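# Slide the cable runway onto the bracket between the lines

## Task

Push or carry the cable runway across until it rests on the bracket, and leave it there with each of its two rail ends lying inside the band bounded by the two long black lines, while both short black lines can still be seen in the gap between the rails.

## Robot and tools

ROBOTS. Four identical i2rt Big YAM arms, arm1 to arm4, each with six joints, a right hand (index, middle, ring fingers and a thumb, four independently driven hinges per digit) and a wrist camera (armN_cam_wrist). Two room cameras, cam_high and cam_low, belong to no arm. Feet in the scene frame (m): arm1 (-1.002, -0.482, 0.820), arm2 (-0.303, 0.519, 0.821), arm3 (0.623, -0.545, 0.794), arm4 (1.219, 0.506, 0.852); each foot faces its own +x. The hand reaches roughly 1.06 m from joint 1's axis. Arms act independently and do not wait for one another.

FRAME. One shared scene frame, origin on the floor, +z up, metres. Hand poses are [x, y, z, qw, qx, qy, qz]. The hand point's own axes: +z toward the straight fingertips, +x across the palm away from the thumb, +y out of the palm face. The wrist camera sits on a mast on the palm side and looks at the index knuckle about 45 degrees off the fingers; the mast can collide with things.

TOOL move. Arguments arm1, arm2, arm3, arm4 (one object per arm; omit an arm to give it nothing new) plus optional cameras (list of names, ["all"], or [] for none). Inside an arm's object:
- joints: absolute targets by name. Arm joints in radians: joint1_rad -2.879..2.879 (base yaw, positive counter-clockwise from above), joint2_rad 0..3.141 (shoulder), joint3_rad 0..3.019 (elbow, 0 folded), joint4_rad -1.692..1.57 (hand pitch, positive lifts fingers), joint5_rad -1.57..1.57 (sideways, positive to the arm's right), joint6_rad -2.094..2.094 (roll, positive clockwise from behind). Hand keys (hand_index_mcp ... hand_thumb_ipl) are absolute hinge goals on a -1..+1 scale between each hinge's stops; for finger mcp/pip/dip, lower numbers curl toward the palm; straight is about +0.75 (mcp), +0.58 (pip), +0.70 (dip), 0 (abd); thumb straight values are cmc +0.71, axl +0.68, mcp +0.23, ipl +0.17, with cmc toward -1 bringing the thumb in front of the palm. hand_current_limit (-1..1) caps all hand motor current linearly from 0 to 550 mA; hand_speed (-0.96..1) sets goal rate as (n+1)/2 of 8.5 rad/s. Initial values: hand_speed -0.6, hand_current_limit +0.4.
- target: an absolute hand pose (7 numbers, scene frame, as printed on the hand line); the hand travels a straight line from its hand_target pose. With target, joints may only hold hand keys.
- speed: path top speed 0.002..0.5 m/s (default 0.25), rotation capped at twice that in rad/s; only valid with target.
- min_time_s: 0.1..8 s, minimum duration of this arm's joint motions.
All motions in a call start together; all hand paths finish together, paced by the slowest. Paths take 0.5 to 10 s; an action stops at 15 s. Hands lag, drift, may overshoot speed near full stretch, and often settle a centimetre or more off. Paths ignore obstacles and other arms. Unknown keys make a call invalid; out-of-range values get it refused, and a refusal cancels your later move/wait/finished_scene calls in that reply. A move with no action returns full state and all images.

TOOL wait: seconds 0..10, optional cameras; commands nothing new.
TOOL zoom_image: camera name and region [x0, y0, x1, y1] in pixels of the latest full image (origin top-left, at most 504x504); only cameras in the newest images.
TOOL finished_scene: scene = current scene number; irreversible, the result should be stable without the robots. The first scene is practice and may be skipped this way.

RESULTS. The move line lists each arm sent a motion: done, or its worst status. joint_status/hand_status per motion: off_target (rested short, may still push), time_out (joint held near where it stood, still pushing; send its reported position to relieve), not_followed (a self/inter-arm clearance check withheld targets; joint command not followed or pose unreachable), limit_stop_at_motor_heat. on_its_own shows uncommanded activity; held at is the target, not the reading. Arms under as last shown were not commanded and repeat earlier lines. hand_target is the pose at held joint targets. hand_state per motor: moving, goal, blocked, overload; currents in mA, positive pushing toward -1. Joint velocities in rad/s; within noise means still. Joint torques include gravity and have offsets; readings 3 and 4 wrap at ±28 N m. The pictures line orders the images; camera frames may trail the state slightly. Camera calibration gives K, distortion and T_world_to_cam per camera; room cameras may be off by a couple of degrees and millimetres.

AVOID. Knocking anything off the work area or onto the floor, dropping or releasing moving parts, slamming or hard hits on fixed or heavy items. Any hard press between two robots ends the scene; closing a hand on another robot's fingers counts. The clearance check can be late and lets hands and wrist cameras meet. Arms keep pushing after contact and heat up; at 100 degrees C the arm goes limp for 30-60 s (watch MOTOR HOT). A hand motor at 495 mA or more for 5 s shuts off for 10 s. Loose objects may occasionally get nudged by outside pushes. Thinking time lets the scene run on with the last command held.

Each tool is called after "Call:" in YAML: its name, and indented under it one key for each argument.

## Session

Call:
move:
  cameras: ["all"]

Call:
zoom_image:
  camera: "cam_high"
  region: [200, 150, 560, 420]

Call:
zoom_image:
  camera: "arm4_cam_wrist"
  region: [300, 100, 672, 400]

Call:
zoom_image:
  camera: "arm3_cam_wrist"
  region: [300, 0, 672, 300]

Scene clock: 0.00 s.
Joint torques (N m): no reading
Heat: arm1: hottest joint2_rad 32 °C; arm2: hottest joint1_rad 32 °C; arm3: hottest joint1_rad 34 °C; arm4: hottest joint2_rad 33 °C.
Joint velocities: within noise
arm1.joint_positions: joint1_rad=-0.356 joint2_rad=+0.613 joint3_rad=+1.446 joint4_rad=-1.347 joint5_rad=+0.030 joint6_rad=+1.071 hand_index_mcp=+0.753 hand_index_abd=+0.000 hand_index_pip=+0.577 hand_index_dip=+0.696 hand_middle_mcp=+0.753 hand_middle_abd=+0.000 hand_middle_pip=+0.577 hand_middle_dip=+0.696 hand_ring_mcp=+0.753 hand_ring_abd=+0.000 hand_ring_pip=+0.577 hand_ring_dip=+0.696 hand_thumb_cmc=+0.714 hand_thumb_axl=+0.677 hand_thumb_mcp=+0.226 hand_thumb_ipl=+0.168 hand_current_limit=+0.400 hand_speed=-0.600
arm1.joint_status: not commanded
arm1.hand_state: goal,goal,goal,goal,goal,goal,goal,goal,goal,goal,goal,goal,goal,goal,goal,goal
arm1.index_mcp_current_ma: 0
arm1.index_abd_current_ma: 0
arm1.index_pip_current_ma: 0
arm1.index_dip_current_ma: 0
arm1.middle_mcp_current_ma: 0
arm1.middle_abd_current_ma: 0
arm1.middle_pip_current_ma: 0
arm1.middle_dip_current_ma: 0
arm1.ring_mcp_current_ma: 0
arm1.ring_abd_current_ma: 0
arm1.ring_pip_current_ma: 0
arm1.ring_dip_current_ma: 0
arm1.thumb_cmc_current_ma: 0
arm1.thumb_axl_current_ma: 0
arm1.thumb_mcp_current_ma: 0
arm1.thumb_ipl_current_ma: 0
arm1.hand_goal_index_mcp: 0.754
arm1.hand_goal_index_abd: 0.000
arm1.hand_goal_index_pip: 0.576
arm1.hand_goal_index_dip: 0.696
arm1.hand_goal_middle_mcp: 0.754
arm1.hand_goal_middle_abd: 0.000
arm1.hand_goal_middle_pip: 0.576
arm1.hand_goal_middle_dip: 0.696
arm1.hand_goal_ring_mcp: 0.754
arm1.hand_goal_ring_abd: 0.000
arm1.hand_goal_ring_pip: 0.576
arm1.hand_goal_ring_dip: 0.696
arm1.hand_goal_thumb_cmc: 0.714
arm1.hand_goal_thumb_axl: 0.678
arm1.hand_goal_thumb_mcp: 0.226
arm1.hand_goal_thumb_ipl: 0.168
arm1.hand: x=-0.8070 y=-0.3260 z=+1.4044 quat_wxyz=(-0.128, +0.621, +0.600, +0.488) (m; scene frame)
arm1.hand_target: x=-0.8087 y=-0.3291 z=+1.4155 quat_wxyz=(-0.131, +0.616, +0.595, +0.498) (m; scene frame)
arm1.hand_status: not commanded
arm2.joint_positions: joint1_rad=-0.222 joint2_rad=+0.618 joint3_rad=+1.411 joint4_rad=-1.382 joint5_rad=+0.111 joint6_rad=+1.138 hand_index_mcp=+0.753 hand_index_abd=+0.000 hand_index_pip=+0.577 hand_index_dip=+0.696 hand_middle_mcp=+0.753 hand_middle_abd=+0.000 hand_middle_pip=+0.577 hand_middle_dip=+0.696 hand_ring_mcp=+0.753 hand_ring_abd=+0.000 hand_ring_pip=+0.577 hand_ring_dip=+0.696 hand_thumb_cmc=+0.714 hand_thumb_axl=+0.677 hand_thumb_mcp=+0.226 hand_thumb_ipl=+0.168 hand_current_limit=+0.400 hand_speed=-0.600
arm2.joint_status: not commanded
arm2.hand_state: goal,goal,goal,goal,goal,goal,goal,goal,goal,goal,goal,goal,goal,goal,goal,goal
arm2.index_mcp_current_ma: 0
arm2.index_abd_current_ma: 0
arm2.index_pip_current_ma: 0
arm2.index_dip_current_ma: 0
arm2.middle_mcp_current_ma: 0
arm2.middle_abd_current_ma: 0
arm2.middle_pip_current_ma: 0
arm2.middle_dip_current_ma: 0
arm2.ring_mcp_current_ma: 0
arm2.ring_abd_current_ma: 0
arm2.ring_pip_current_ma: 0
arm2.ring_dip_current_ma: 0
arm2.thumb_cmc_current_ma: 0
arm2.thumb_axl_current_ma: 0
arm2.thumb_mcp_current_ma: 0
arm2.thumb_ipl_current_ma: 0
arm2.hand_goal_index_mcp: 0.754
arm2.hand_goal_index_abd: 0.000
arm2.hand_goal_index_pip: 0.576
arm2.hand_goal_index_dip: 0.696
arm2.hand_goal_middle_mcp: 0.754
arm2.hand_goal_middle_abd: 0.000
arm2.hand_goal_middle_pip: 0.576
arm2.hand_goal_middle_dip: 0.696
arm2.hand_goal_ring_mcp: 0.754
arm2.hand_goal_ring_abd: 0.000
arm2.hand_goal_ring_pip: 0.576
arm2.hand_goal_ring_dip: 0.696
arm2.hand_goal_thumb_cmc: 0.714
arm2.hand_goal_thumb_axl: 0.678
arm2.hand_goal_thumb_mcp: 0.226
arm2.hand_goal_thumb_ipl: 0.168
arm2.hand: x=-0.4768 y=+0.3424 z=+1.3799 quat_wxyz=(+0.454, +0.633, -0.612, +0.138) (m; scene frame)
arm2.hand_target: x=-0.4758 y=+0.3452 z=+1.3900 quat_wxyz=(+0.463, +0.628, -0.609, +0.142) (m; scene frame)
arm2.hand_status: not commanded
arm3.joint_positions: joint1_rad=+0.217 joint2_rad=+0.621 joint3_rad=+1.457 joint4_rad=-1.223 joint5_rad=+0.004 joint6_rad=+1.149 hand_index_mcp=+0.753 hand_index_abd=+0.000 hand_index_pip=+0.577 hand_index_dip=+0.696 hand_middle_mcp=+0.753 hand_middle_abd=+0.000 hand_middle_pip=+0.577 hand_middle_dip=+0.696 hand_ring_mcp=+0.753 hand_ring_abd=+0.000 hand_ring_pip=+0.577 hand_ring_dip=+0.696 hand_thumb_cmc=+0.714 hand_thumb_axl=+0.677 hand_thumb_mcp=+0.226 hand_thumb_ipl=+0.168 hand_current_limit=+0.400 hand_speed=-0.600
arm3.joint_status: not commanded
arm3.hand_state: goal,goal,goal,goal,goal,goal,goal,goal,goal,goal,goal,goal,goal,goal,goal,goal
arm3.index_mcp_current_ma: 0
arm3.index_abd_current_ma: 0
arm3.index_pip_current_ma: 0
arm3.index_dip_current_ma: 0
arm3.middle_mcp_current_ma: 0
arm3.middle_abd_current_ma: 0
arm3.middle_pip_current_ma: 0
arm3.middle_dip_current_ma: 0
arm3.ring_mcp_current_ma: 0
arm3.ring_abd_current_ma: 0
arm3.ring_pip_current_ma: 0
arm3.ring_dip_current_ma: 0
arm3.thumb_cmc_current_ma: 0
arm3.thumb_axl_current_ma: 0
arm3.thumb_mcp_current_ma: 0
arm3.thumb_ipl_current_ma: 0
arm3.hand_goal_index_mcp: 0.754
arm3.hand_goal_index_abd: 0.000
arm3.hand_goal_index_pip: 0.576
arm3.hand_goal_index_dip: 0.696
arm3.hand_goal_middle_mcp: 0.754
arm3.hand_goal_middle_abd: 0.000
arm3.hand_goal_middle_pip: 0.576
arm3.hand_goal_middle_dip: 0.696
arm3.hand_goal_ring_mcp: 0.754
arm3.hand_goal_ring_abd: 0.000
arm3.hand_goal_ring_pip: 0.576
arm3.hand_goal_ring_dip: 0.696
arm3.hand_goal_thumb_cmc: 0.714
arm3.hand_goal_thumb_axl: 0.678
arm3.hand_goal_thumb_mcp: 0.226
arm3.hand_goal_thumb_ipl: 0.168
arm3.hand: x=+0.6301 y=-0.2785 z=+1.3995 quat_wxyz=(-0.373, +0.336, +0.762, +0.409) (m; scene frame)
arm3.hand_target: x=+0.6315 y=-0.2823 z=+1.4100 quat_wxyz=(-0.380, +0.333, +0.756, +0.416) (m; scene frame)
arm3.hand_status: not commanded
arm4.joint_positions: joint1_rad=-0.310 joint2_rad=+0.628 joint3_rad=+1.395 joint4_rad=-1.329 joint5_rad=-0.015 joint6_rad=+1.035 hand_index_mcp=+0.753 hand_index_abd=+0.000 hand_index_pip=+0.577 hand_index_dip=+0.696 hand_middle_mcp=+0.753 hand_middle_abd=+0.000 hand_middle_pip=+0.577 hand_middle_dip=+0.696 hand_ring_mcp=+0.753 hand_ring_abd=+0.000 hand_ring_pip=+0.577 hand_ring_dip=+0.696 hand_thumb_cmc=+0.714 hand_thumb_axl=+0.677 hand_thumb_mcp=+0.226 hand_thumb_ipl=+0.168 hand_current_limit=+0.400 hand_speed=-0.600
arm4.joint_status: not commanded
arm4.hand_state: goal,goal,goal,goal,goal,goal,goal,goal,goal,goal,goal,goal,goal,goal,goal,goal
arm4.index_mcp_current_ma: 0
arm4.index_abd_current_ma: 0
arm4.index_pip_current_ma: 0
arm4.index_dip_current_ma: 0
arm4.middle_mcp_current_ma: 0
arm4.middle_abd_current_ma: 0
arm4.middle_pip_current_ma: 0
arm4.middle_dip_current_ma: 0
arm4.ring_mcp_current_ma: 0
arm4.ring_abd_current_ma: 0
arm4.ring_pip_current_ma: 0
arm4.ring_dip_current_ma: 0
arm4.thumb_cmc_current_ma: 0
arm4.thumb_axl_current_ma: 0
arm4.thumb_mcp_current_ma: 0
arm4.thumb_ipl_current_ma: 0
arm4.hand_goal_index_mcp: 0.754
arm4.hand_goal_index_abd: 0.000
arm4.hand_goal_index_pip: 0.576
arm4.hand_goal_index_dip: 0.696
arm4.hand_goal_middle_mcp: 0.754
arm4.hand_goal_middle_abd: 0.000
arm4.hand_goal_middle_pip: 0.576
arm4.hand_goal_middle_dip: 0.696
arm4.hand_goal_ring_mcp: 0.754
arm4.hand_goal_ring_abd: 0.000
arm4.hand_goal_ring_pip: 0.576
arm4.hand_goal_ring_dip: 0.696
arm4.hand_goal_thumb_cmc: 0.714
arm4.hand_goal_thumb_axl: 0.678
arm4.hand_goal_thumb_mcp: 0.226
arm4.hand_goal_thumb_ipl: 0.168
arm4.hand: x=+1.0853 y=+0.2755 z=+1.4123 quat_wxyz=(+0.439, +0.715, -0.505, +0.205) (m; scene frame)
arm4.hand_target: x=+1.0859 y=+0.2788 z=+1.4268 quat_wxyz=(+0.452, +0.708, -0.500, +0.210) (m; scene frame)
arm4.hand_status: not commanded
pictures: arm1_cam_wrist, arm2_cam_wrist, arm3_cam_wrist, arm4_cam_wrist, cam_high, cam_low
camera_calibration:
arm1_cam_wrist: T_world_to_cam=[[0.711332, -0.631443, -0.308685, 0.830935], [-0.698478, -0.684021, -0.210341, -0.533421], [-0.0783287, 0.365232, -0.927615, 1.49019], [0, 0, 0, 1]] pos_world=[-0.846928, -0.384449, 1.52662]
arm2_cam_wrist: T_world_to_cam=[[-0.68898, 0.648131, -0.324396, -0.07297], [0.714311, 0.683018, -0.15247, 0.271313], [0.122748, -0.336768, -0.933552, 1.58361], [0, 0, 0, 1]] pos_world=[-0.43846, 0.39529, 1.49607]
arm3_cam_wrist: T_world_to_cam=[[0.913314, 0.0654001, -0.40197, 0.0330307], [-0.0460502, -0.964107, -0.26149, 0.076927], [-0.404643, 0.257333, -0.877521, 1.68148], [0, 0, 0, 1]] pos_world=[0.653776, -0.360696, 1.50893]
arm4_cam_wrist: T_world_to_cam=[[-0.898709, 0.344951, -0.270797, 1.29565], [0.391273, 0.909581, -0.139886, -0.526547], [0.198058, -0.231672, -0.952418, 1.32068], [0, 0, 0, 1]] pos_world=[1.10887, 0.337966, 1.53504]

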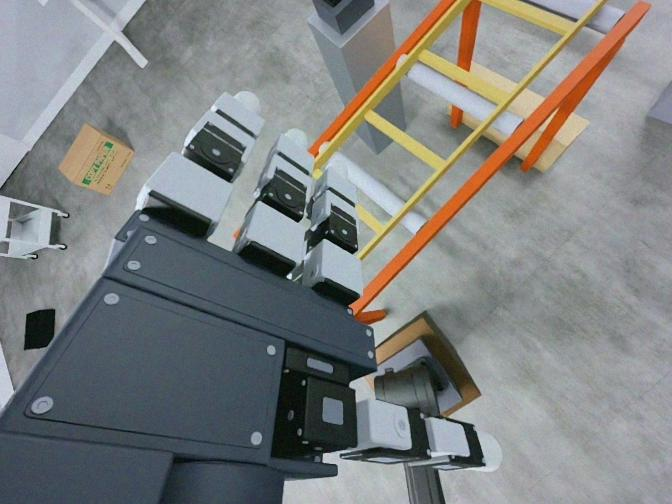

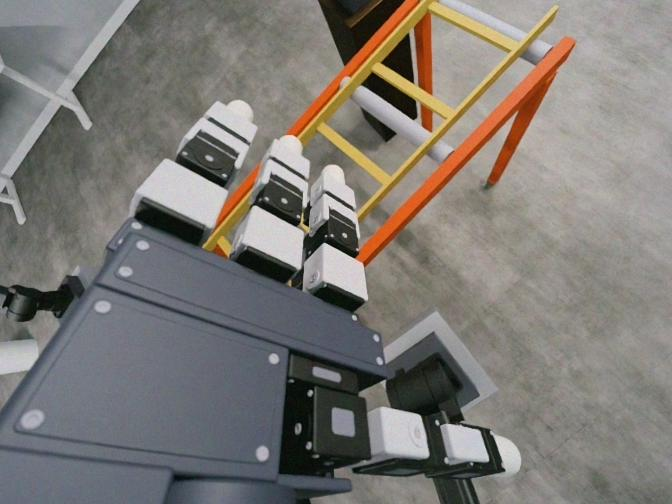

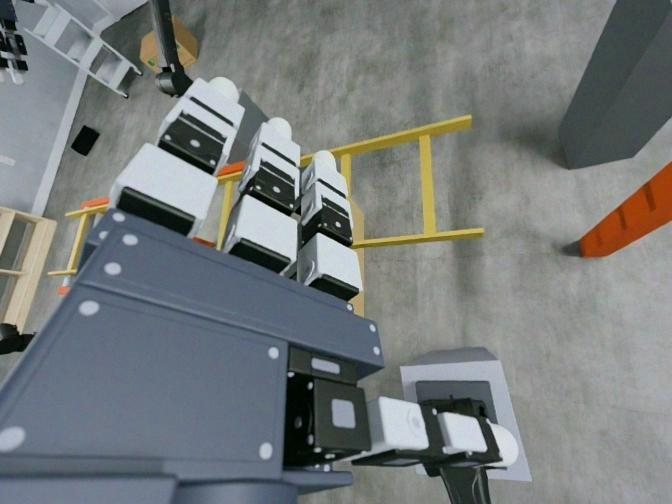

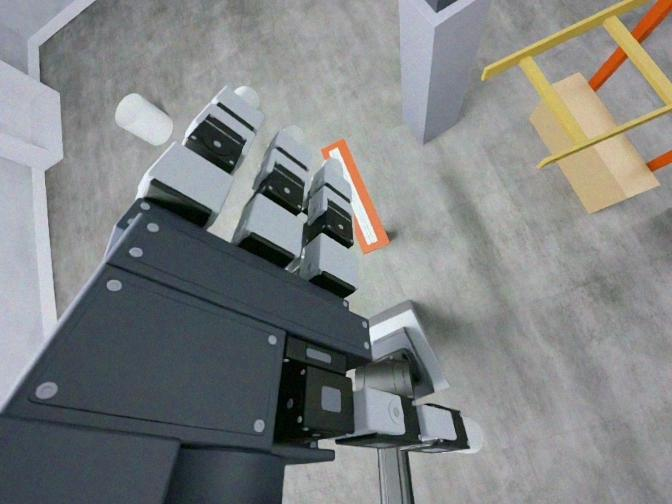

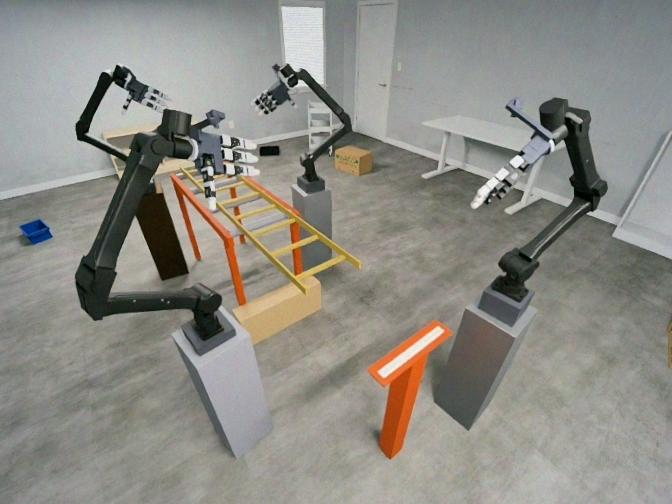

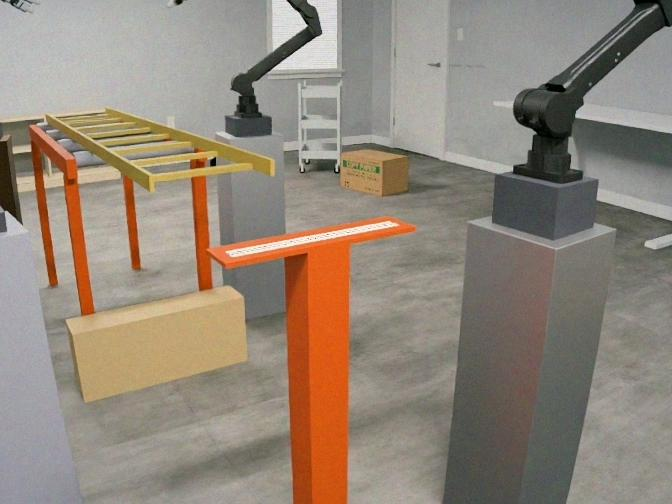

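Scaled by 1.400 from the camera's 672x504 image, which has a finer 960x720 frame.

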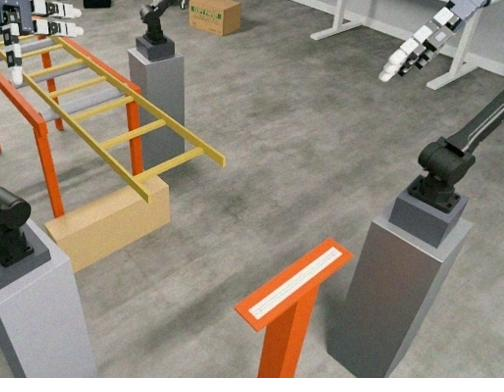

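Scaled by 1.355 from the camera's 672x504 image, which has a finer 960x720 frame.

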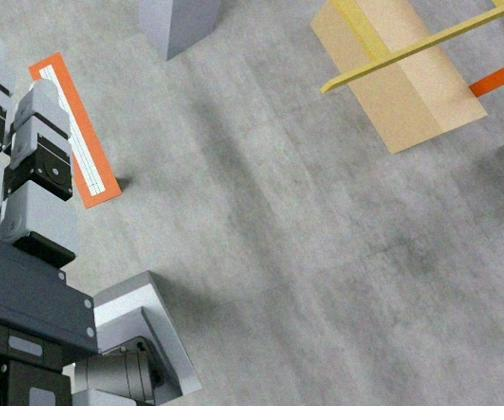

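Scaled by 1.355 from the camera's 672x504 image, which has a finer 960x720 frame.

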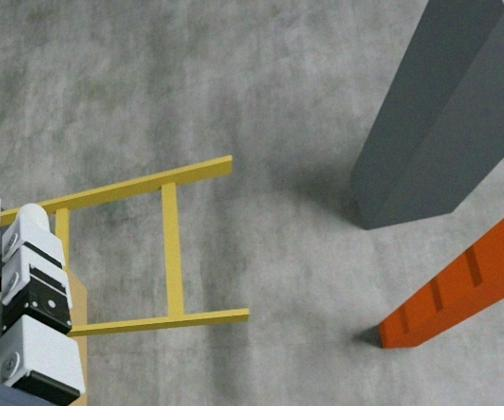

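Call:
zoom_image:
  camera: "arm4_cam_wrist"
  region: [340, 190, 400, 260]

Call:
zoom_image:
  camera: "arm4_cam_wrist"
  region: [315, 130, 365, 180]

Call:
zoom_image:
  camera: "cam_low"
  region: [200, 210, 430, 275]

Call:
zoom_image:
  camera: "arm3_cam_wrist"
  region: [400, 90, 500, 260]

Scaled by 7.200 from the camera's 672x504 image, which has a finer 960x720 frame.

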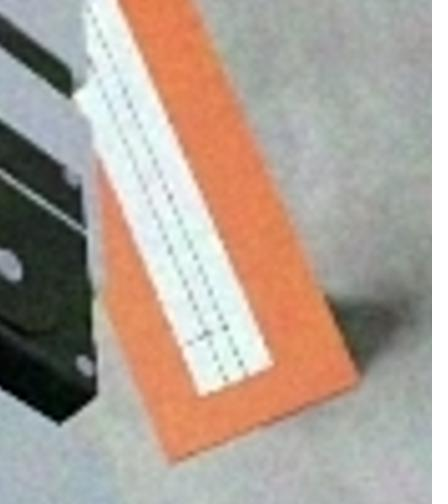

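Scaled by 10.080 from the camera's 672x504 image, which has a finer 960x720 frame.

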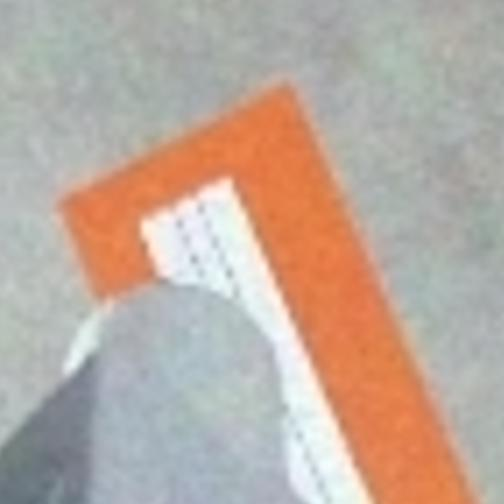

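Scaled by 2.191 from the camera's 672x504 image, which has a finer 960x720 frame.

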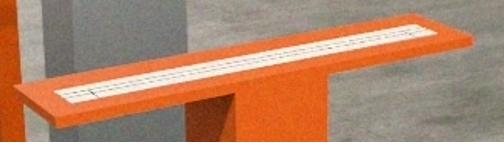

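Scaled by 2.965 from the camera's 672x504 image, which has a finer 960x720 frame.

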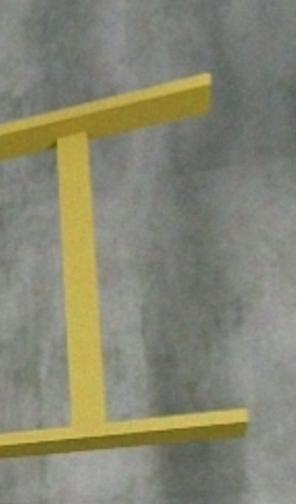

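Call:
move:
  arm4: {"joints":{"joint1_rad":-1.0,"joint2_rad":2.33,"joint3_rad":2.36,"joint4_rad":-1.6,"joint5_rad":0.0,"joint6_rad":0.677,"hand_current_limit":0.75}}
  cameras: ["arm3_cam_wrist","arm4_cam_wrist"]

Scene clock: 4.67 s.
Joint torques (N m): arm1=[0.62 0.38 9.87 1.55 0.16 -0.08] | arm2=[-0.44 1.38 9.48 2.77 0.1 -0.12] | arm3=[-0.26 1.2 8.76 2 0.03 -0.09] | arm4=[1.55 -26.4 10.76 -0.14 0.14 -0.25]
Heat: arm1: hottest joint2_rad 32 °C; arm2: hottest joint1_rad 32 °C; arm3: hottest joint1_rad 34 °C; arm4: hottest joint2_rad 33 °C.
move: arm4 done
Joint velocities: within noise
arm1, arm2, arm3: as last shown
arm1.joint_positions: joint1_rad=-0.356 joint2_rad=+0.613 joint3_rad=+1.446 joint4_rad=-1.347 joint5_rad=+0.030 joint6_rad=+1.071 hand_index_mcp=+0.755 hand_index_abd=+0.000 hand_index_pip=+0.577 hand_index_dip=+0.696 hand_middle_mcp=+0.755 hand_middle_abd=+0.000 hand_middle_pip=+0.577 hand_middle_dip=+0.696 hand_ring_mcp=+0.755 hand_ring_abd=+0.000 hand_ring_pip=+0.577 hand_ring_dip=+0.696 hand_thumb_cmc=+0.715 hand_thumb_axl=+0.677 hand_thumb_mcp=+0.226 hand_thumb_ipl=+0.168 hand_current_limit=+0.400 hand_speed=-0.600
arm1.index_mcp_current_ma: 1
arm1.index_pip_current_ma: 1
arm1.middle_mcp_current_ma: 1
arm1.middle_pip_current_ma: 1
arm1.ring_mcp_current_ma: 1
arm1.ring_pip_current_ma: 1
arm1.thumb_cmc_current_ma: 1
arm1.thumb_axl_current_ma: -1
arm1.hand_target: x=-0.8087 y=-0.3291 z=+1.4155 quat_wxyz=(-0.131, +0.616, +0.595, +0.499) (m; scene frame)
arm2.joint_positions: joint1_rad=-0.222 joint2_rad=+0.618 joint3_rad=+1.411 joint4_rad=-1.382 joint5_rad=+0.111 joint6_rad=+1.138 hand_index_mcp=+0.755 hand_index_abd=+0.000 hand_index_pip=+0.577 hand_index_dip=+0.696 hand_middle_mcp=+0.755 hand_middle_abd=+0.000 hand_middle_pip=+0.577 hand_middle_dip=+0.696 hand_ring_mcp=+0.755 hand_ring_abd=+0.000 hand_ring_pip=+0.577 hand_ring_dip=+0.696 hand_thumb_cmc=+0.715 hand_thumb_axl=+0.677 hand_thumb_mcp=+0.226 hand_thumb_ipl=+0.168 hand_current_limit=+0.400 hand_speed=-0.600
arm2.index_mcp_current_ma: 2
arm2.index_abd_current_ma: 1
arm2.index_pip_current_ma: 2
arm2.middle_mcp_current_ma: 2
arm2.middle_abd_current_ma: 1
arm2.middle_pip_current_ma: 2
arm2.ring_mcp_current_ma: 2
arm2.ring_abd_current_ma: 1
arm2.ring_pip_current_ma: 2
arm2.thumb_cmc_current_ma: 3
arm2.thumb_axl_current_ma: -3
arm2.thumb_mcp_current_ma: -1
arm2.thumb_ipl_current_ma: -1
arm3.joint_positions: joint1_rad=+0.217 joint2_rad=+0.621 joint3_rad=+1.457 joint4_rad=-1.223 joint5_rad=+0.004 joint6_rad=+1.149 hand_index_mcp=+0.754 hand_index_abd=+0.001 hand_index_pip=+0.577 hand_index_dip=+0.696 hand_middle_mcp=+0.755 hand_middle_abd=+0.001 hand_middle_pip=+0.577 hand_middle_dip=+0.696 hand_ring_mcp=+0.754 hand_ring_abd=+0.001 hand_ring_pip=+0.577 hand_ring_dip=+0.696 hand_thumb_cmc=+0.714 hand_thumb_axl=+0.677 hand_thumb_mcp=+0.226 hand_thumb_ipl=+0.168 hand_current_limit=+0.400 hand_speed=-0.600
arm4.joint_positions: joint1_rad=-0.997 joint2_rad=+2.353 joint3_rad=+2.307 joint4_rad=-1.593 joint5_rad=+0.000 joint6_rad=+0.684 hand_index_mcp=+0.754 hand_index_abd=+0.000 hand_index_pip=+0.577 hand_index_dip=+0.696 hand_middle_mcp=+0.754 hand_middle_abd=+0.000 hand_middle_pip=+0.577 hand_middle_dip=+0.696 hand_ring_mcp=+0.754 hand_ring_abd=+0.000 hand_ring_pip=+0.577 hand_ring_dip=+0.696 hand_thumb_cmc=+0.715 hand_thumb_axl=+0.677 hand_thumb_mcp=+0.222 hand_thumb_ipl=+0.168 hand_current_limit=+0.750 hand_speed=-0.600
arm4.joint_status: all done
arm4.hand_state: goal,goal,goal,goal,goal,goal,goal,goal,goal,goal,goal,goal,goal,goal,goal,goal
arm4.index_mcp_current_ma: 0
arm4.index_abd_current_ma: 0
arm4.index_pip_current_ma: 0
arm4.index_dip_current_ma: 0
arm4.middle_mcp_current_ma: 0
arm4.middle_abd_current_ma: 0
arm4.middle_pip_current_ma: 0
arm4.middle_dip_current_ma: 0
arm4.ring_mcp_current_ma: 0
arm4.ring_abd_current_ma: 0
arm4.ring_pip_current_ma: 0
arm4.ring_dip_current_ma: 0
arm4.thumb_cmc_current_ma: 0
arm4.thumb_axl_current_ma: 0
arm4.thumb_mcp_current_ma: 0
arm4.thumb_ipl_current_ma: 0
arm4.hand_goal_index_mcp: 0.754
arm4.hand_goal_index_abd: 0.000
arm4.hand_goal_index_pip: 0.576
arm4.hand_goal_index_dip: 0.696
arm4.hand_goal_middle_mcp: 0.754
arm4.hand_goal_middle_abd: 0.000
arm4.hand_goal_middle_pip: 0.576
arm4.hand_goal_middle_dip: 0.696
arm4.hand_goal_ring_mcp: 0.754
arm4.hand_goal_ring_abd: 0.000
arm4.hand_goal_ring_pip: 0.576
arm4.hand_goal_ring_dip: 0.696
arm4.hand_goal_thumb_cmc: 0.714
arm4.hand_goal_thumb_axl: 0.678
arm4.hand_goal_thumb_mcp: 0.226
arm4.hand_goal_thumb_ipl: 0.168
arm4.hand: x=+0.5902 y=+0.0859 z=+0.9331 quat_wxyz=(-0.035, +0.707, -0.707, +0.006) (m; scene frame)
arm4.hand_target: x=+0.5791 y=+0.0793 z=+0.9724 quat_wxyz=(+0.000, +0.709, -0.705, +0.003) (m; scene frame)
arm4.hand_status: not commanded
pictures: arm3_cam_wrist, arm4_cam_wrist
camera_calibration:
arm3_cam_wrist: T_world_to_cam=[[0.913314, 0.0654001, -0.40197, 0.0330307], [-0.0460502, -0.964107, -0.26149, 0.076927], [-0.404643, 0.257333, -0.877521, 1.68148], [0, 0, 0, 1]] pos_world=[0.653776, -0.360696, 1.50893]
arm4_cam_wrist: T_world_to_cam=[[-0.659688, 0.751539, 0.000702256, 0.357018], [0.462954, 0.405637, 0.788119, -1.09228], [0.592018, 0.520238, -0.615522, 0.306967], [0, 0, 0, 1]] pos_world=[0.559466, 0.0150606, 1.04954]

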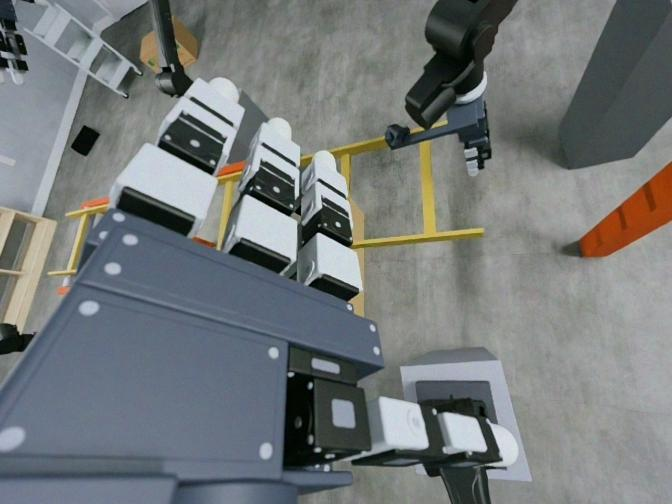

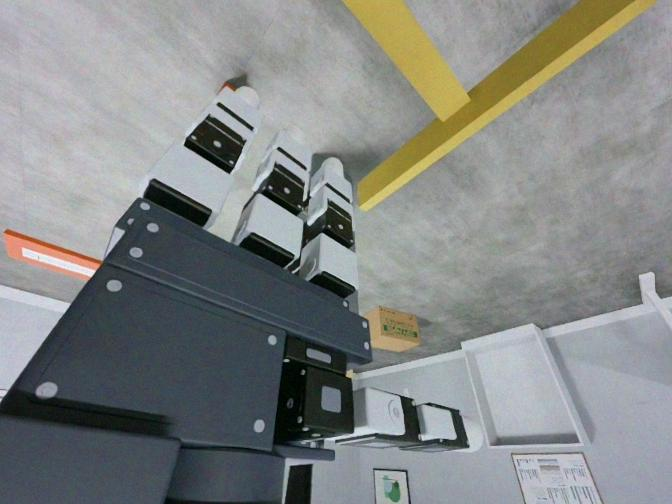

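Call:
move:
  arm4: {"target":[0.550,0.040,0.90,0,0.7071,-0.7071,0],"speed":0.2}
  cameras: ["arm3_cam_wrist"]

Call:
zoom_image:
  camera: "arm3_cam_wrist"
  region: [370, 90, 530, 260]

Scene clock: 8.67 s.
Joint torques (N m): arm1=[0.62 0.44 9.87 1.54 0.16 -0.07] | arm2=[-0.44 1.03 9.54 2.71 0.07 -0.14] | arm3=[-0.32 1.32 8.79 1.99 0.03 -0.09] | arm4=[2.67 -25.05 11.12 -0.09 0.27 -0.09]
Heat: arm1: hottest joint2_rad 32 °C; arm2: hottest joint3_rad 32 °C; arm3: hottest joint1_rad 34 °C; arm4: hottest joint2_rad 34 °C.
move: arm4 off_target
Joint velocities: within noise
arm1, arm2, arm3: as last shown
arm4.joint_positions: joint1_rad=-0.997 joint2_rad=+2.565 joint3_rad=+2.572 joint4_rad=-1.614 joint5_rad=+0.003 joint6_rad=+0.690 hand_index_mcp=+0.754 hand_index_abd=+0.000 hand_index_pip=+0.577 hand_index_dip=+0.696 hand_middle_mcp=+0.754 hand_middle_abd=+0.000 hand_middle_pip=+0.577 hand_middle_dip=+0.696 hand_ring_mcp=+0.754 hand_ring_abd=+0.000 hand_ring_pip=+0.577 hand_ring_dip=+0.696 hand_thumb_cmc=+0.715 hand_thumb_axl=+0.677 hand_thumb_mcp=+0.222 hand_thumb_ipl=+0.168 hand_current_limit=+0.750 hand_speed=-0.600
arm4.joint_status: not commanded
arm4.hand_state: goal,goal,goal,goal,goal,goal,goal,goal,goal,goal,goal,goal,goal,goal,goal,goal
arm4.index_mcp_current_ma: 0
arm4.index_abd_current_ma: 0
arm4.index_pip_current_ma: 0
arm4.index_dip_current_ma: 0
arm4.middle_mcp_current_ma: 0
arm4.middle_abd_current_ma: 0
arm4.middle_pip_current_ma: 0
arm4.middle_dip_current_ma: 0
arm4.ring_mcp_current_ma: 0
arm4.ring_abd_current_ma: 0
arm4.ring_pip_current_ma: 0
arm4.ring_dip_current_ma: 0
arm4.thumb_cmc_current_ma: 0
arm4.thumb_axl_current_ma: 0
arm4.thumb_mcp_current_ma: 0
arm4.thumb_ipl_current_ma: 0
arm4.hand_goal_index_mcp: 0.754
arm4.hand_goal_index_abd: 0.000
arm4.hand_goal_index_pip: 0.576
arm4.hand_goal_index_dip: 0.696
arm4.hand_goal_middle_mcp: 0.754
arm4.hand_goal_middle_abd: 0.000
arm4.hand_goal_middle_pip: 0.576
arm4.hand_goal_middle_dip: 0.696
arm4.hand_goal_ring_mcp: 0.754
arm4.hand_goal_ring_abd: 0.000
arm4.hand_goal_ring_pip: 0.576
arm4.hand_goal_ring_dip: 0.696
arm4.hand_goal_thumb_cmc: 0.714
arm4.hand_goal_thumb_axl: 0.678
arm4.hand_goal_thumb_mcp: 0.226
arm4.hand_goal_thumb_ipl: 0.168
arm4.hand: x=+0.5530 y=+0.0562 z=+0.8841 quat_wxyz=(-0.018, +0.705, -0.709, +0.003) (m; scene frame)
arm4.hand_target: x=+0.5511 y=+0.0406 z=+0.9001 quat_wxyz=(+0.001, +0.707, -0.707, +0.000) (m; scene frame)
arm4.hand_status: off_target (0.023 m and 2.1 deg from the pose sent, 0.069 m and 4.0 deg at the start)
pictures: arm3_cam_wrist
camera_calibration:
arm3_cam_wrist: T_world_to_cam=[[0.913314, 0.0654001, -0.40197, 0.0330307], [-0.0460502, -0.964107, -0.26149, 0.076927], [-0.404643, 0.257333, -0.877521, 1.68148], [0, 0, 0, 1]] pos_world=[0.653776, -0.360696, 1.50893]

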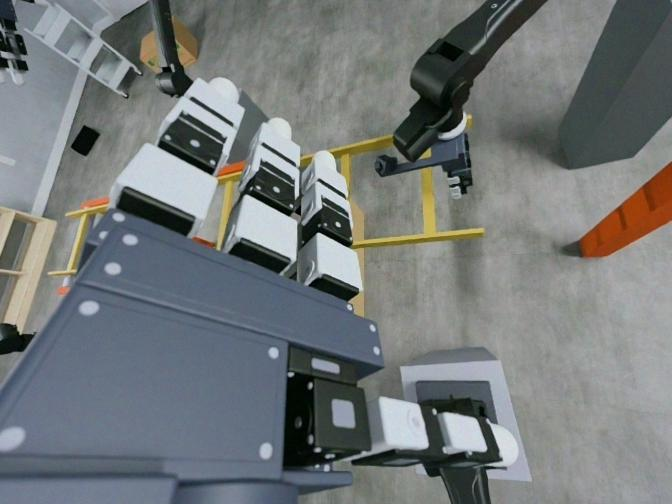

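Scaled by 2.965 from the camera's 672x504 image, which has a finer 960x720 frame.

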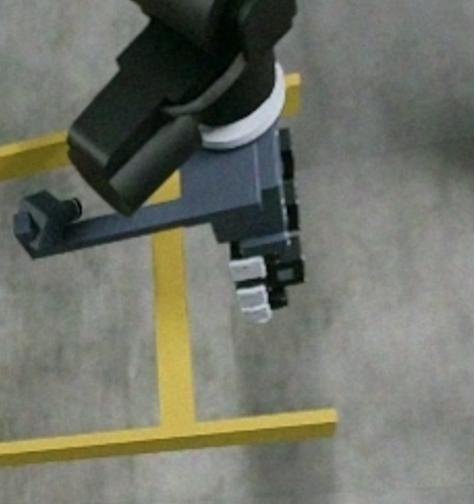

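Call:
move:
  arm4: {"target":[0.550,0.030,0.802,0,0.7071,-0.7071,0],"speed":0.15}
  cameras: ["arm3_cam_wrist"]

Call:
zoom_image:
  camera: "arm3_cam_wrist"
  region: [370, 90, 530, 260]

Scene clock: 10.33 s.
Joint torques (N m): arm1=[0.62 0.44 9.87 1.54 0.16 -0.08] | arm2=[-0.79 1.61 9.55 2.66 0.06 -0.15] | arm3=[-0.32 1.2 8.77 1.99 0.03 -0.09] | arm4=[2.49 -26.81 8.58 0.44 0.28 -0.05]
Heat: arm1: hottest joint2_rad 32 °C; arm2: hottest joint3_rad 32 °C; arm3: hottest joint1_rad 34 °C; arm4: hottest joint2_rad 34 °C.
move: arm4 off_target
Joint velocities: within noise
arm1, arm2, arm3: as last shown
arm4.joint_positions: joint1_rad=-0.987 joint2_rad=+2.654 joint3_rad=+2.510 joint4_rad=-1.450 joint5_rad=+0.003 joint6_rad=+0.699 hand_index_mcp=+0.754 hand_index_abd=+0.000 hand_index_pip=+0.577 hand_index_dip=+0.696 hand_middle_mcp=+0.754 hand_middle_abd=+0.000 hand_middle_pip=+0.577 hand_middle_dip=+0.696 hand_ring_mcp=+0.754 hand_ring_abd=+0.000 hand_ring_pip=+0.577 hand_ring_dip=+0.696 hand_thumb_cmc=+0.715 hand_thumb_axl=+0.677 hand_thumb_mcp=+0.222 hand_thumb_ipl=+0.168 hand_current_limit=+0.750 hand_speed=-0.600
arm4.joint_status: not commanded
arm4.hand_state: goal,goal,goal,goal,goal,goal,goal,goal,goal,goal,goal,goal,goal,goal,goal,goal
arm4.index_mcp_current_ma: 0
arm4.index_abd_current_ma: 0
arm4.index_pip_current_ma: 0
arm4.index_dip_current_ma: 0
arm4.middle_mcp_current_ma: 0
arm4.middle_abd_current_ma: 0
arm4.middle_pip_current_ma: 0
arm4.middle_dip_current_ma: 0
arm4.ring_mcp_current_ma: 0
arm4.ring_abd_current_ma: 0
arm4.ring_pip_current_ma: 0
arm4.ring_dip_current_ma: 0
arm4.thumb_cmc_current_ma: 0
arm4.thumb_axl_current_ma: 0
arm4.thumb_mcp_current_ma: 0
arm4.thumb_ipl_current_ma: 0
arm4.hand_goal_index_mcp: 0.754
arm4.hand_goal_index_abd: 0.000
arm4.hand_goal_index_pip: 0.576
arm4.hand_goal_index_dip: 0.696
arm4.hand_goal_middle_mcp: 0.754
arm4.hand_goal_middle_abd: 0.000
arm4.hand_goal_middle_pip: 0.576
arm4.hand_goal_middle_dip: 0.696
arm4.hand_goal_ring_mcp: 0.754
arm4.hand_goal_ring_abd: 0.000
arm4.hand_goal_ring_pip: 0.576
arm4.hand_goal_ring_dip: 0.696
arm4.hand_goal_thumb_cmc: 0.714
arm4.hand_goal_thumb_axl: 0.678
arm4.hand_goal_thumb_mcp: 0.226
arm4.hand_goal_thumb_ipl: 0.168
arm4.hand: x=+0.5498 y=+0.0432 z=+0.7945 quat_wxyz=(-0.012, +0.705, -0.709, +0.002) (m; scene frame)
arm4.hand_target: x=+0.5503 y=+0.0302 z=+0.8022 quat_wxyz=(+0.000, +0.707, -0.707, +0.000) (m; scene frame)
arm4.hand_status: off_target (0.015 m and 1.5 deg from the pose sent, 0.086 m and 2.1 deg at the start)
pictures: arm3_cam_wrist
camera_calibration:
arm3_cam_wrist: T_world_to_cam=[[0.913314, 0.0654001, -0.40197, 0.0330307], [-0.0460502, -0.964107, -0.26149, 0.076927], [-0.404643, 0.257333, -0.877521, 1.68148], [0, 0, 0, 1]] pos_world=[0.653776, -0.360696, 1.50893]

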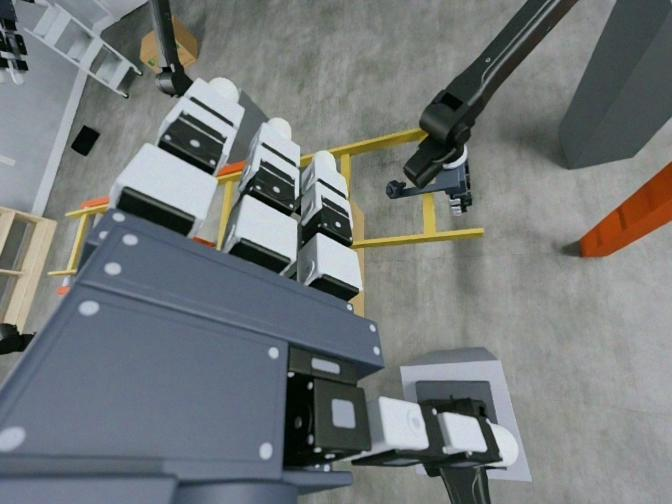

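Scaled by 2.965 from the camera's 672x504 image, which has a finer 960x720 frame.

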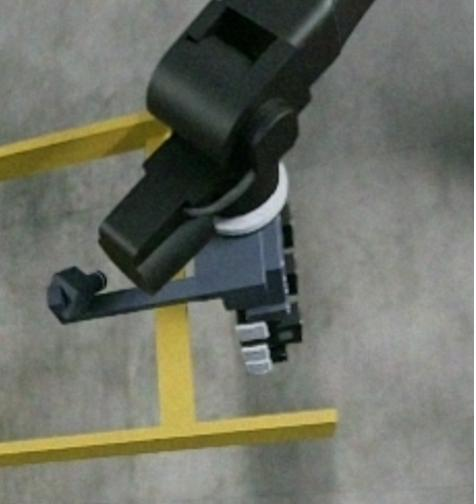

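Call:
move:
  arm4: {"target":[0.530,0.030,0.800,0,0.7071,-0.7071,0],"speed":0.06,"joints":{"hand_index_pip":-0.77,"hand_middle_pip":-0.77,"hand_ring_pip":-0.77,"hand_index_mcp":0.72,"hand_middle_mcp":0.72,"hand_ring_mcp":0.72}}

Call:
move:
  arm4: {"joints":{"hand_index_dip":-0.12,"hand_middle_dip":-0.12,"hand_ring_dip":-0.12}}
  cameras: ["arm3_cam_wrist"]

Call:
zoom_image:
  camera: "arm3_cam_wrist"
  region: [370, 90, 530, 260]

Scene clock: 12.40 s.
Joint torques (N m): arm1=[0.62 0.44 9.87 1.54 0.16 -0.07] | arm2=[-0.79 1.73 9.55 2.74 0.08 -0.14] | arm3=[-0.32 1.26 8.77 1.98 0.03 -0.09] | arm4=[0.97 -25.52 11.28 -0.03 0.33 -0.2]
Heat: arm1: hottest joint2_rad 32 °C; arm2: hottest joint3_rad 32 °C; arm3: hottest joint1_rad 34 °C; arm4: hottest joint2_rad 34 °C.
move: arm4 off_target
Joint velocities: within noise
arm1, arm2, arm3: as last shown
arm4.joint_positions: joint1_rad=-0.987 joint2_rad=+2.756 joint3_rad=+2.694 joint4_rad=-1.540 joint5_rad=+0.003 joint6_rad=+0.699 hand_index_mcp=+0.722 hand_index_abd=+0.000 hand_index_pip=-0.762 hand_index_dip=+0.696 hand_middle_mcp=+0.721 hand_middle_abd=+0.000 hand_middle_pip=-0.762 hand_middle_dip=+0.696 hand_ring_mcp=+0.721 hand_ring_abd=+0.000 hand_ring_pip=-0.761 hand_ring_dip=+0.696 hand_thumb_cmc=+0.715 hand_thumb_axl=+0.677 hand_thumb_mcp=+0.222 hand_thumb_ipl=+0.168 hand_current_limit=+0.750 hand_speed=-0.600
arm4.joint_status: all done
arm4.hand_state: goal,goal,goal,goal,goal,goal,goal,goal,goal,goal,goal,goal,goal,goal,goal,goal
arm4.index_mcp_current_ma: 0
arm4.index_abd_current_ma: 0
arm4.index_pip_current_ma: 1
arm4.index_dip_current_ma: 0
arm4.middle_mcp_current_ma: 0
arm4.middle_abd_current_ma: 0
arm4.middle_pip_current_ma: 1
arm4.middle_dip_current_ma: 0
arm4.ring_mcp_current_ma: 0
arm4.ring_abd_current_ma: 0
arm4.ring_pip_current_ma: 1
arm4.ring_dip_current_ma: 0
arm4.thumb_cmc_current_ma: 0
arm4.thumb_axl_current_ma: 0
arm4.thumb_mcp_current_ma: 0
arm4.thumb_ipl_current_ma: 0
arm4.hand_goal_index_mcp: 0.720
arm4.hand_goal_index_abd: 0.000
arm4.hand_goal_index_pip: -0.770
arm4.hand_goal_index_dip: 0.696
arm4.hand_goal_middle_mcp: 0.720
arm4.hand_goal_middle_abd: 0.000
arm4.hand_goal_middle_pip: -0.770
arm4.hand_goal_middle_dip: 0.696
arm4.hand_goal_ring_mcp: 0.720
arm4.hand_goal_ring_abd: 0.000
arm4.hand_goal_ring_pip: -0.770
arm4.hand_goal_ring_dip: 0.696
arm4.hand_goal_thumb_cmc: 0.714
arm4.hand_goal_thumb_axl: 0.678
arm4.hand_goal_thumb_mcp: 0.226
arm4.hand_goal_thumb_ipl: 0.168
arm4.hand: x=+0.5410 y=+0.0358 z=+0.7876 quat_wxyz=(-0.016, +0.706, -0.708, +0.002) (m; scene frame)
arm4.hand_target: x=+0.5308 y=+0.0308 z=+0.8002 quat_wxyz=(+0.001, +0.707, -0.707, +0.000) (m; scene frame)
arm4.hand_status: off_target (0.018 m and 1.9 deg from the pose sent, 0.024 m and 1.5 deg at the start)
pictures: none

Scene clock: 13.43 s.
Joint torques (N m): arm1=[0.62 0.44 9.88 1.54 0.16 -0.08] | arm2=[-0.85 1.61 9.52 2.65 0.09 -0.16] | arm3=[-0.32 1.2 8.8 1.99 0.03 -0.09] | arm4=[1.38 -25.35 11.3 -0.1 0.32 -0.2]
Heat: arm1: hottest joint2_rad 32 °C; arm2: hottest joint3_rad 32 °C; arm3: hottest joint1_rad 34 °C; arm4: hottest joint2_rad 34 °C.
move: arm4 done
Joint velocities: within noise
arm1, arm2, arm3: as last shown
arm4.joint_positions: joint1_rad=-0.987 joint2_rad=+2.756 joint3_rad=+2.695 joint4_rad=-1.540 joint5_rad=+0.003 joint6_rad=+0.699 hand_index_mcp=+0.722 hand_index_abd=+0.000 hand_index_pip=-0.763 hand_index_dip=-0.117 hand_middle_mcp=+0.721 hand_middle_abd=+0.000 hand_middle_pip=-0.762 hand_middle_dip=-0.117 hand_ring_mcp=+0.721 hand_ring_abd=+0.000 hand_ring_pip=-0.762 hand_ring_dip=-0.117 hand_thumb_cmc=+0.715 hand_thumb_axl=+0.677 hand_thumb_mcp=+0.222 hand_thumb_ipl=+0.168 hand_current_limit=+0.750 hand_speed=-0.600
arm4.joint_status: all done
arm4.hand_state: goal,goal,goal,goal,goal,goal,goal,goal,goal,goal,goal,goal,goal,goal,goal,goal
arm4.index_mcp_current_ma: 0
arm4.index_abd_current_ma: 0
arm4.index_pip_current_ma: 1
arm4.index_dip_current_ma: 0
arm4.middle_mcp_current_ma: 0
arm4.middle_abd_current_ma: 0
arm4.middle_pip_current_ma: 1
arm4.middle_dip_current_ma: 0
arm4.ring_mcp_current_ma: 0
arm4.ring_abd_current_ma: 0
arm4.ring_pip_current_ma: 1
arm4.ring_dip_current_ma: 0
arm4.thumb_cmc_current_ma: 0
arm4.thumb_axl_current_ma: 0
arm4.thumb_mcp_current_ma: 0
arm4.thumb_ipl_current_ma: 0
arm4.hand_goal_index_mcp: 0.720
arm4.hand_goal_index_abd: 0.000
arm4.hand_goal_index_pip: -0.770
arm4.hand_goal_index_dip: -0.120
arm4.hand_goal_middle_mcp: 0.720
arm4.hand_goal_middle_abd: 0.000
arm4.hand_goal_middle_pip: -0.770
arm4.hand_goal_middle_dip: -0.120
arm4.hand_goal_ring_mcp: 0.720
arm4.hand_goal_ring_abd: 0.000
arm4.hand_goal_ring_pip: -0.770
arm4.hand_goal_ring_dip: -0.120
arm4.hand_goal_thumb_cmc: 0.714
arm4.hand_goal_thumb_axl: 0.678
arm4.hand_goal_thumb_mcp: 0.226
arm4.hand_goal_thumb_ipl: 0.168
arm4.hand: x=+0.5408 y=+0.0357 z=+0.7881 quat_wxyz=(-0.016, +0.706, -0.708, +0.002) (m; scene frame)
arm4.hand_target: x=+0.5307 y=+0.0307 z=+0.8004 quat_wxyz=(+0.002, +0.707, -0.707, +0.000) (m; scene frame)
arm4.hand_status: not commanded
pictures: arm3_cam_wrist
camera_calibration:
arm3_cam_wrist: T_world_to_cam=[[0.913314, 0.0654001, -0.40197, 0.0330307], [-0.0460502, -0.964107, -0.26149, 0.076927], [-0.404643, 0.257333, -0.877521, 1.68148], [0, 0, 0, 1]] pos_world=[0.653776, -0.360696, 1.50893]

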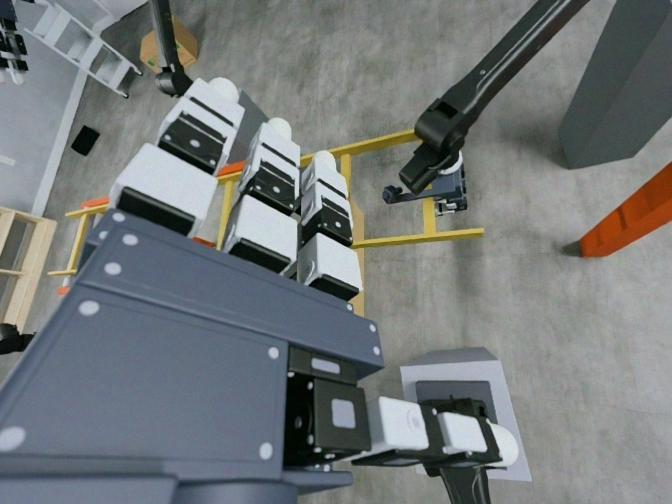

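Scaled by 2.965 from the camera's 672x504 image, which has a finer 960x720 frame.

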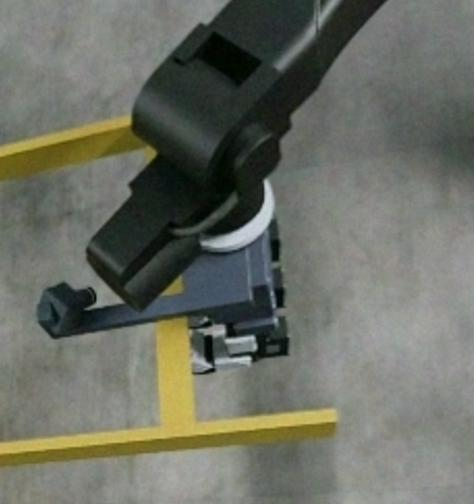

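Call:
move:
  arm4: {"target":[0.504,0.030,0.803,0,0.7071,-0.7071,0],"speed":0.05,"joints":{"hand_index_dip":0.5,"hand_middle_dip":0.5,"hand_ring_dip":0.5}}
  cameras: ["arm3_cam_wrist"]

Call:
zoom_image:
  camera: "arm3_cam_wrist"
  region: [370, 120, 490, 240]

Scene clock: 15.67 s.
Joint torques (N m): arm1=[0.62 0.44 9.87 1.54 0.16 -0.08] | arm2=[-0.38 1.14 9.55 2.73 0.09 -0.14] | arm3=[-0.32 1.26 8.77 2 0.03 -0.09] | arm4=[0.62 -25.7 11.34 0.38 0.32 -0.23]
Heat: arm1: hottest joint2_rad 32 °C; arm2: hottest joint3_rad 32 °C; arm3: hottest joint1_rad 34 °C; arm4: hottest joint2_rad 34 °C.
move: arm4 off_target
Joint velocities: within noise
arm1, arm2, arm3: as last shown
arm4.joint_positions: joint1_rad=-1.000 joint2_rad=+2.845 joint3_rad=+2.869 joint4_rad=-1.580 joint5_rad=+0.004 joint6_rad=+0.662 hand_index_mcp=+0.722 hand_index_abd=+0.000 hand_index_pip=-0.763 hand_index_dip=+0.497 hand_middle_mcp=+0.721 hand_middle_abd=+0.000 hand_middle_pip=-0.762 hand_middle_dip=+0.497 hand_ring_mcp=+0.721 hand_ring_abd=+0.000 hand_ring_pip=-0.762 hand_ring_dip=+0.498 hand_thumb_cmc=+0.715 hand_thumb_axl=+0.677 hand_thumb_mcp=+0.222 hand_thumb_ipl=+0.168 hand_current_limit=+0.750 hand_speed=-0.600
arm4.joint_status: all done
arm4.hand_state: goal,goal,goal,goal,goal,goal,goal,goal,goal,goal,goal,goal,goal,goal,goal,goal
arm4.index_mcp_current_ma: 0
arm4.index_abd_current_ma: 0
arm4.index_pip_current_ma: 1
arm4.index_dip_current_ma: 0
arm4.middle_mcp_current_ma: 0
arm4.middle_abd_current_ma: 0
arm4.middle_pip_current_ma: 1
arm4.middle_dip_current_ma: 0
arm4.ring_mcp_current_ma: 0
arm4.ring_abd_current_ma: 0
arm4.ring_pip_current_ma: 1
arm4.ring_dip_current_ma: 0
arm4.thumb_cmc_current_ma: 0
arm4.thumb_axl_current_ma: 0
arm4.thumb_mcp_current_ma: 0
arm4.thumb_ipl_current_ma: 0
arm4.hand_goal_index_mcp: 0.720
arm4.hand_goal_index_abd: 0.000
arm4.hand_goal_index_pip: -0.770
arm4.hand_goal_index_dip: 0.500
arm4.hand_goal_middle_mcp: 0.720
arm4.hand_goal_middle_abd: 0.000
arm4.hand_goal_middle_pip: -0.770
arm4.hand_goal_middle_dip: 0.500
arm4.hand_goal_ring_mcp: 0.720
arm4.hand_goal_ring_abd: 0.000
arm4.hand_goal_ring_pip: -0.770
arm4.hand_goal_ring_dip: 0.500
arm4.hand_goal_thumb_cmc: 0.714
arm4.hand_goal_thumb_axl: 0.678
arm4.hand_goal_thumb_mcp: 0.226
arm4.hand_goal_thumb_ipl: 0.168
arm4.hand: x=+0.5205 y=+0.0303 z=+0.7889 quat_wxyz=(+0.007, +0.714, -0.700, +0.000) (m; scene frame)
arm4.hand_target: x=+0.5058 y=+0.0313 z=+0.8035 quat_wxyz=(+0.029, +0.713, -0.701, -0.004) (m; scene frame)
arm4.hand_status: off_target (0.022 m and 1.4 deg from the pose sent, 0.040 m and 1.9 deg at the start; a joint's target at an end of its range on 24 of 38 steps)
pictures: arm3_cam_wrist
camera_calibration:
arm3_cam_wrist: T_world_to_cam=[[0.913314, 0.0654001, -0.40197, 0.0330307], [-0.0460502, -0.964107, -0.26149, 0.076927], [-0.404643, 0.257333, -0.877521, 1.68148], [0, 0, 0, 1]] pos_world=[0.653776, -0.360696, 1.50893]

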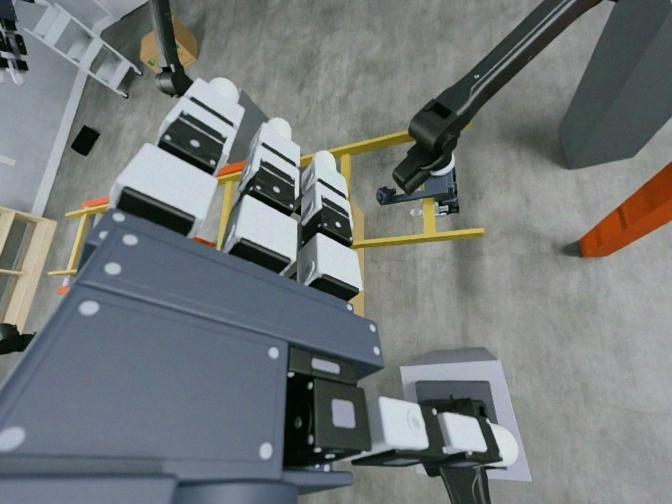

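Scaled by 4.200 from the camera's 672x504 image, which has a finer 960x720 frame.

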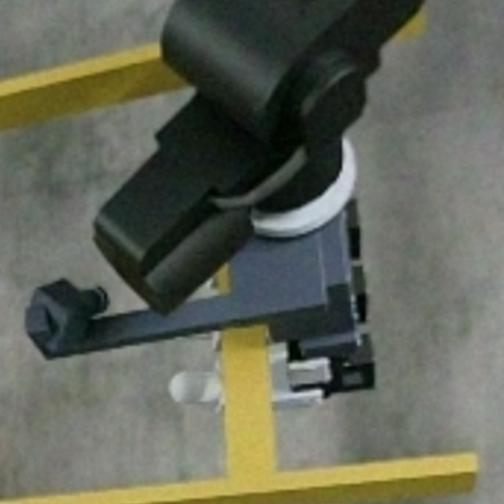

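Call:
move:
  arm4: {"target":[0.490,0.030,0.806,0.03,0.7071,-0.7071,0],"speed":0.08,"joints":{"hand_index_dip":-0.12,"hand_middle_dip":-0.12,"hand_ring_dip":-0.12}}
  cameras: ["arm3_cam_wrist"]

Call:
zoom_image:
  camera: "arm3_cam_wrist"
  region: [370, 120, 490, 240]

Scene clock: 17.17 s.
Joint torques (N m): arm1=[0.62 0.44 9.87 1.54 0.16 -0.08] | arm2=[-0.5 1.38 9.57 2.7 0.08 -0.16] | arm3=[-0.32 1.2 8.77 2 0.03 -0.09] | arm4=[0.62 -25.7 11.36 0.98 0.18 -0.23]
Heat: arm1: hottest joint2_rad 32 °C; arm2: hottest joint3_rad 33 °C; arm3: hottest joint1_rad 34 °C; arm4: hottest joint2_rad 34 °C.
move: arm4 off_target
Joint velocities: within noise
arm1, arm2, arm3: as last shown
arm4.joint_positions: joint1_rad=-1.009 joint2_rad=+2.845 joint3_rad=+2.869 joint4_rad=-1.549 joint5_rad=-0.002 joint6_rad=+0.656 hand_index_mcp=+0.721 hand_index_abd=+0.000 hand_index_pip=-0.763 hand_index_dip=-0.117 hand_middle_mcp=+0.721 hand_middle_abd=+0.000 hand_middle_pip=-0.762 hand_middle_dip=-0.117 hand_ring_mcp=+0.721 hand_ring_abd=+0.000 hand_ring_pip=-0.762 hand_ring_dip=-0.117 hand_thumb_cmc=+0.715 hand_thumb_axl=+0.677 hand_thumb_mcp=+0.222 hand_thumb_ipl=+0.168 hand_current_limit=+0.750 hand_speed=-0.600
arm4.joint_status: all done
arm4.hand_state: goal,goal,goal,goal,goal,goal,goal,goal,goal,goal,goal,goal,goal,goal,goal,goal
arm4.index_mcp_current_ma: 0
arm4.index_abd_current_ma: 0
arm4.index_pip_current_ma: 1
arm4.index_dip_current_ma: 0
arm4.middle_mcp_current_ma: 0
arm4.middle_abd_current_ma: 0
arm4.middle_pip_current_ma: 1
arm4.middle_dip_current_ma: 0
arm4.ring_mcp_current_ma: 0
arm4.ring_abd_current_ma: 0
arm4.ring_pip_current_ma: 1
arm4.ring_dip_current_ma: 0
arm4.thumb_cmc_current_ma: 0
arm4.thumb_axl_current_ma: 0
arm4.thumb_mcp_current_ma: 0
arm4.thumb_ipl_current_ma: 0
arm4.hand_goal_index_mcp: 0.720
arm4.hand_goal_index_abd: 0.000
arm4.hand_goal_index_pip: -0.770
arm4.hand_goal_index_dip: -0.120
arm4.hand_goal_middle_mcp: 0.720
arm4.hand_goal_middle_abd: 0.000
arm4.hand_goal_middle_pip: -0.770
arm4.hand_goal_middle_dip: -0.120
arm4.hand_goal_ring_mcp: 0.720
arm4.hand_goal_ring_abd: 0.000
arm4.hand_goal_ring_pip: -0.770
arm4.hand_goal_ring_dip: -0.120
arm4.hand_goal_thumb_cmc: 0.714
arm4.hand_goal_thumb_axl: 0.678
arm4.hand_goal_thumb_mcp: 0.226
arm4.hand_goal_thumb_ipl: 0.168
arm4.hand: x=+0.5107 y=+0.0307 z=+0.7903 quat_wxyz=(+0.022, +0.713, -0.701, +0.001) (m; scene frame)
arm4.hand_target: x=+0.4921 y=+0.0318 z=+0.8068 quat_wxyz=(+0.052, +0.710, -0.702, -0.003) (m; scene frame)
arm4.hand_status: off_target (0.026 m and 1.3 deg from the pose sent, 0.035 m and 2.9 deg at the start; a joint's target at an end of its range on 27 of 31 steps)
pictures: arm3_cam_wrist
camera_calibration:
arm3_cam_wrist: T_world_to_cam=[[0.913314, 0.0654001, -0.40197, 0.0330307], [-0.0460502, -0.964107, -0.26149, 0.076927], [-0.404643, 0.257333, -0.877521, 1.68148], [0, 0, 0, 1]] pos_world=[0.653776, -0.360696, 1.50893]

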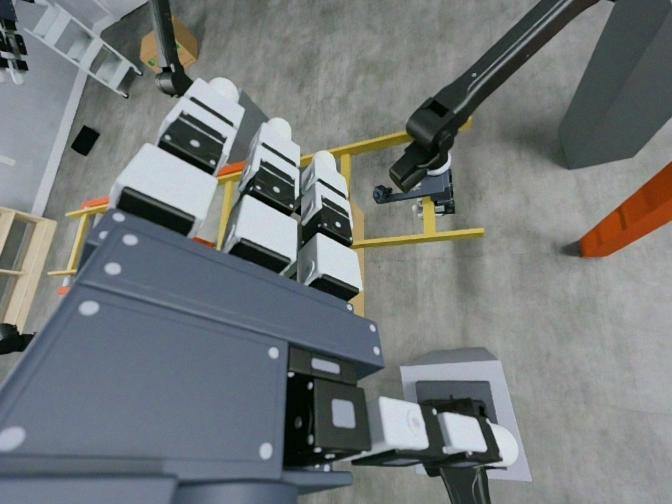

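Scaled by 4.200 from the camera's 672x504 image, which has a finer 960x720 frame.

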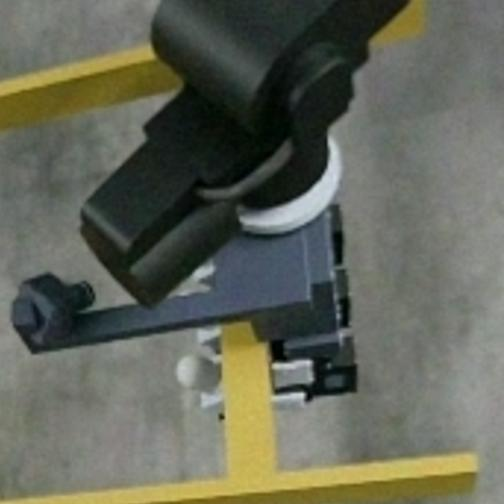

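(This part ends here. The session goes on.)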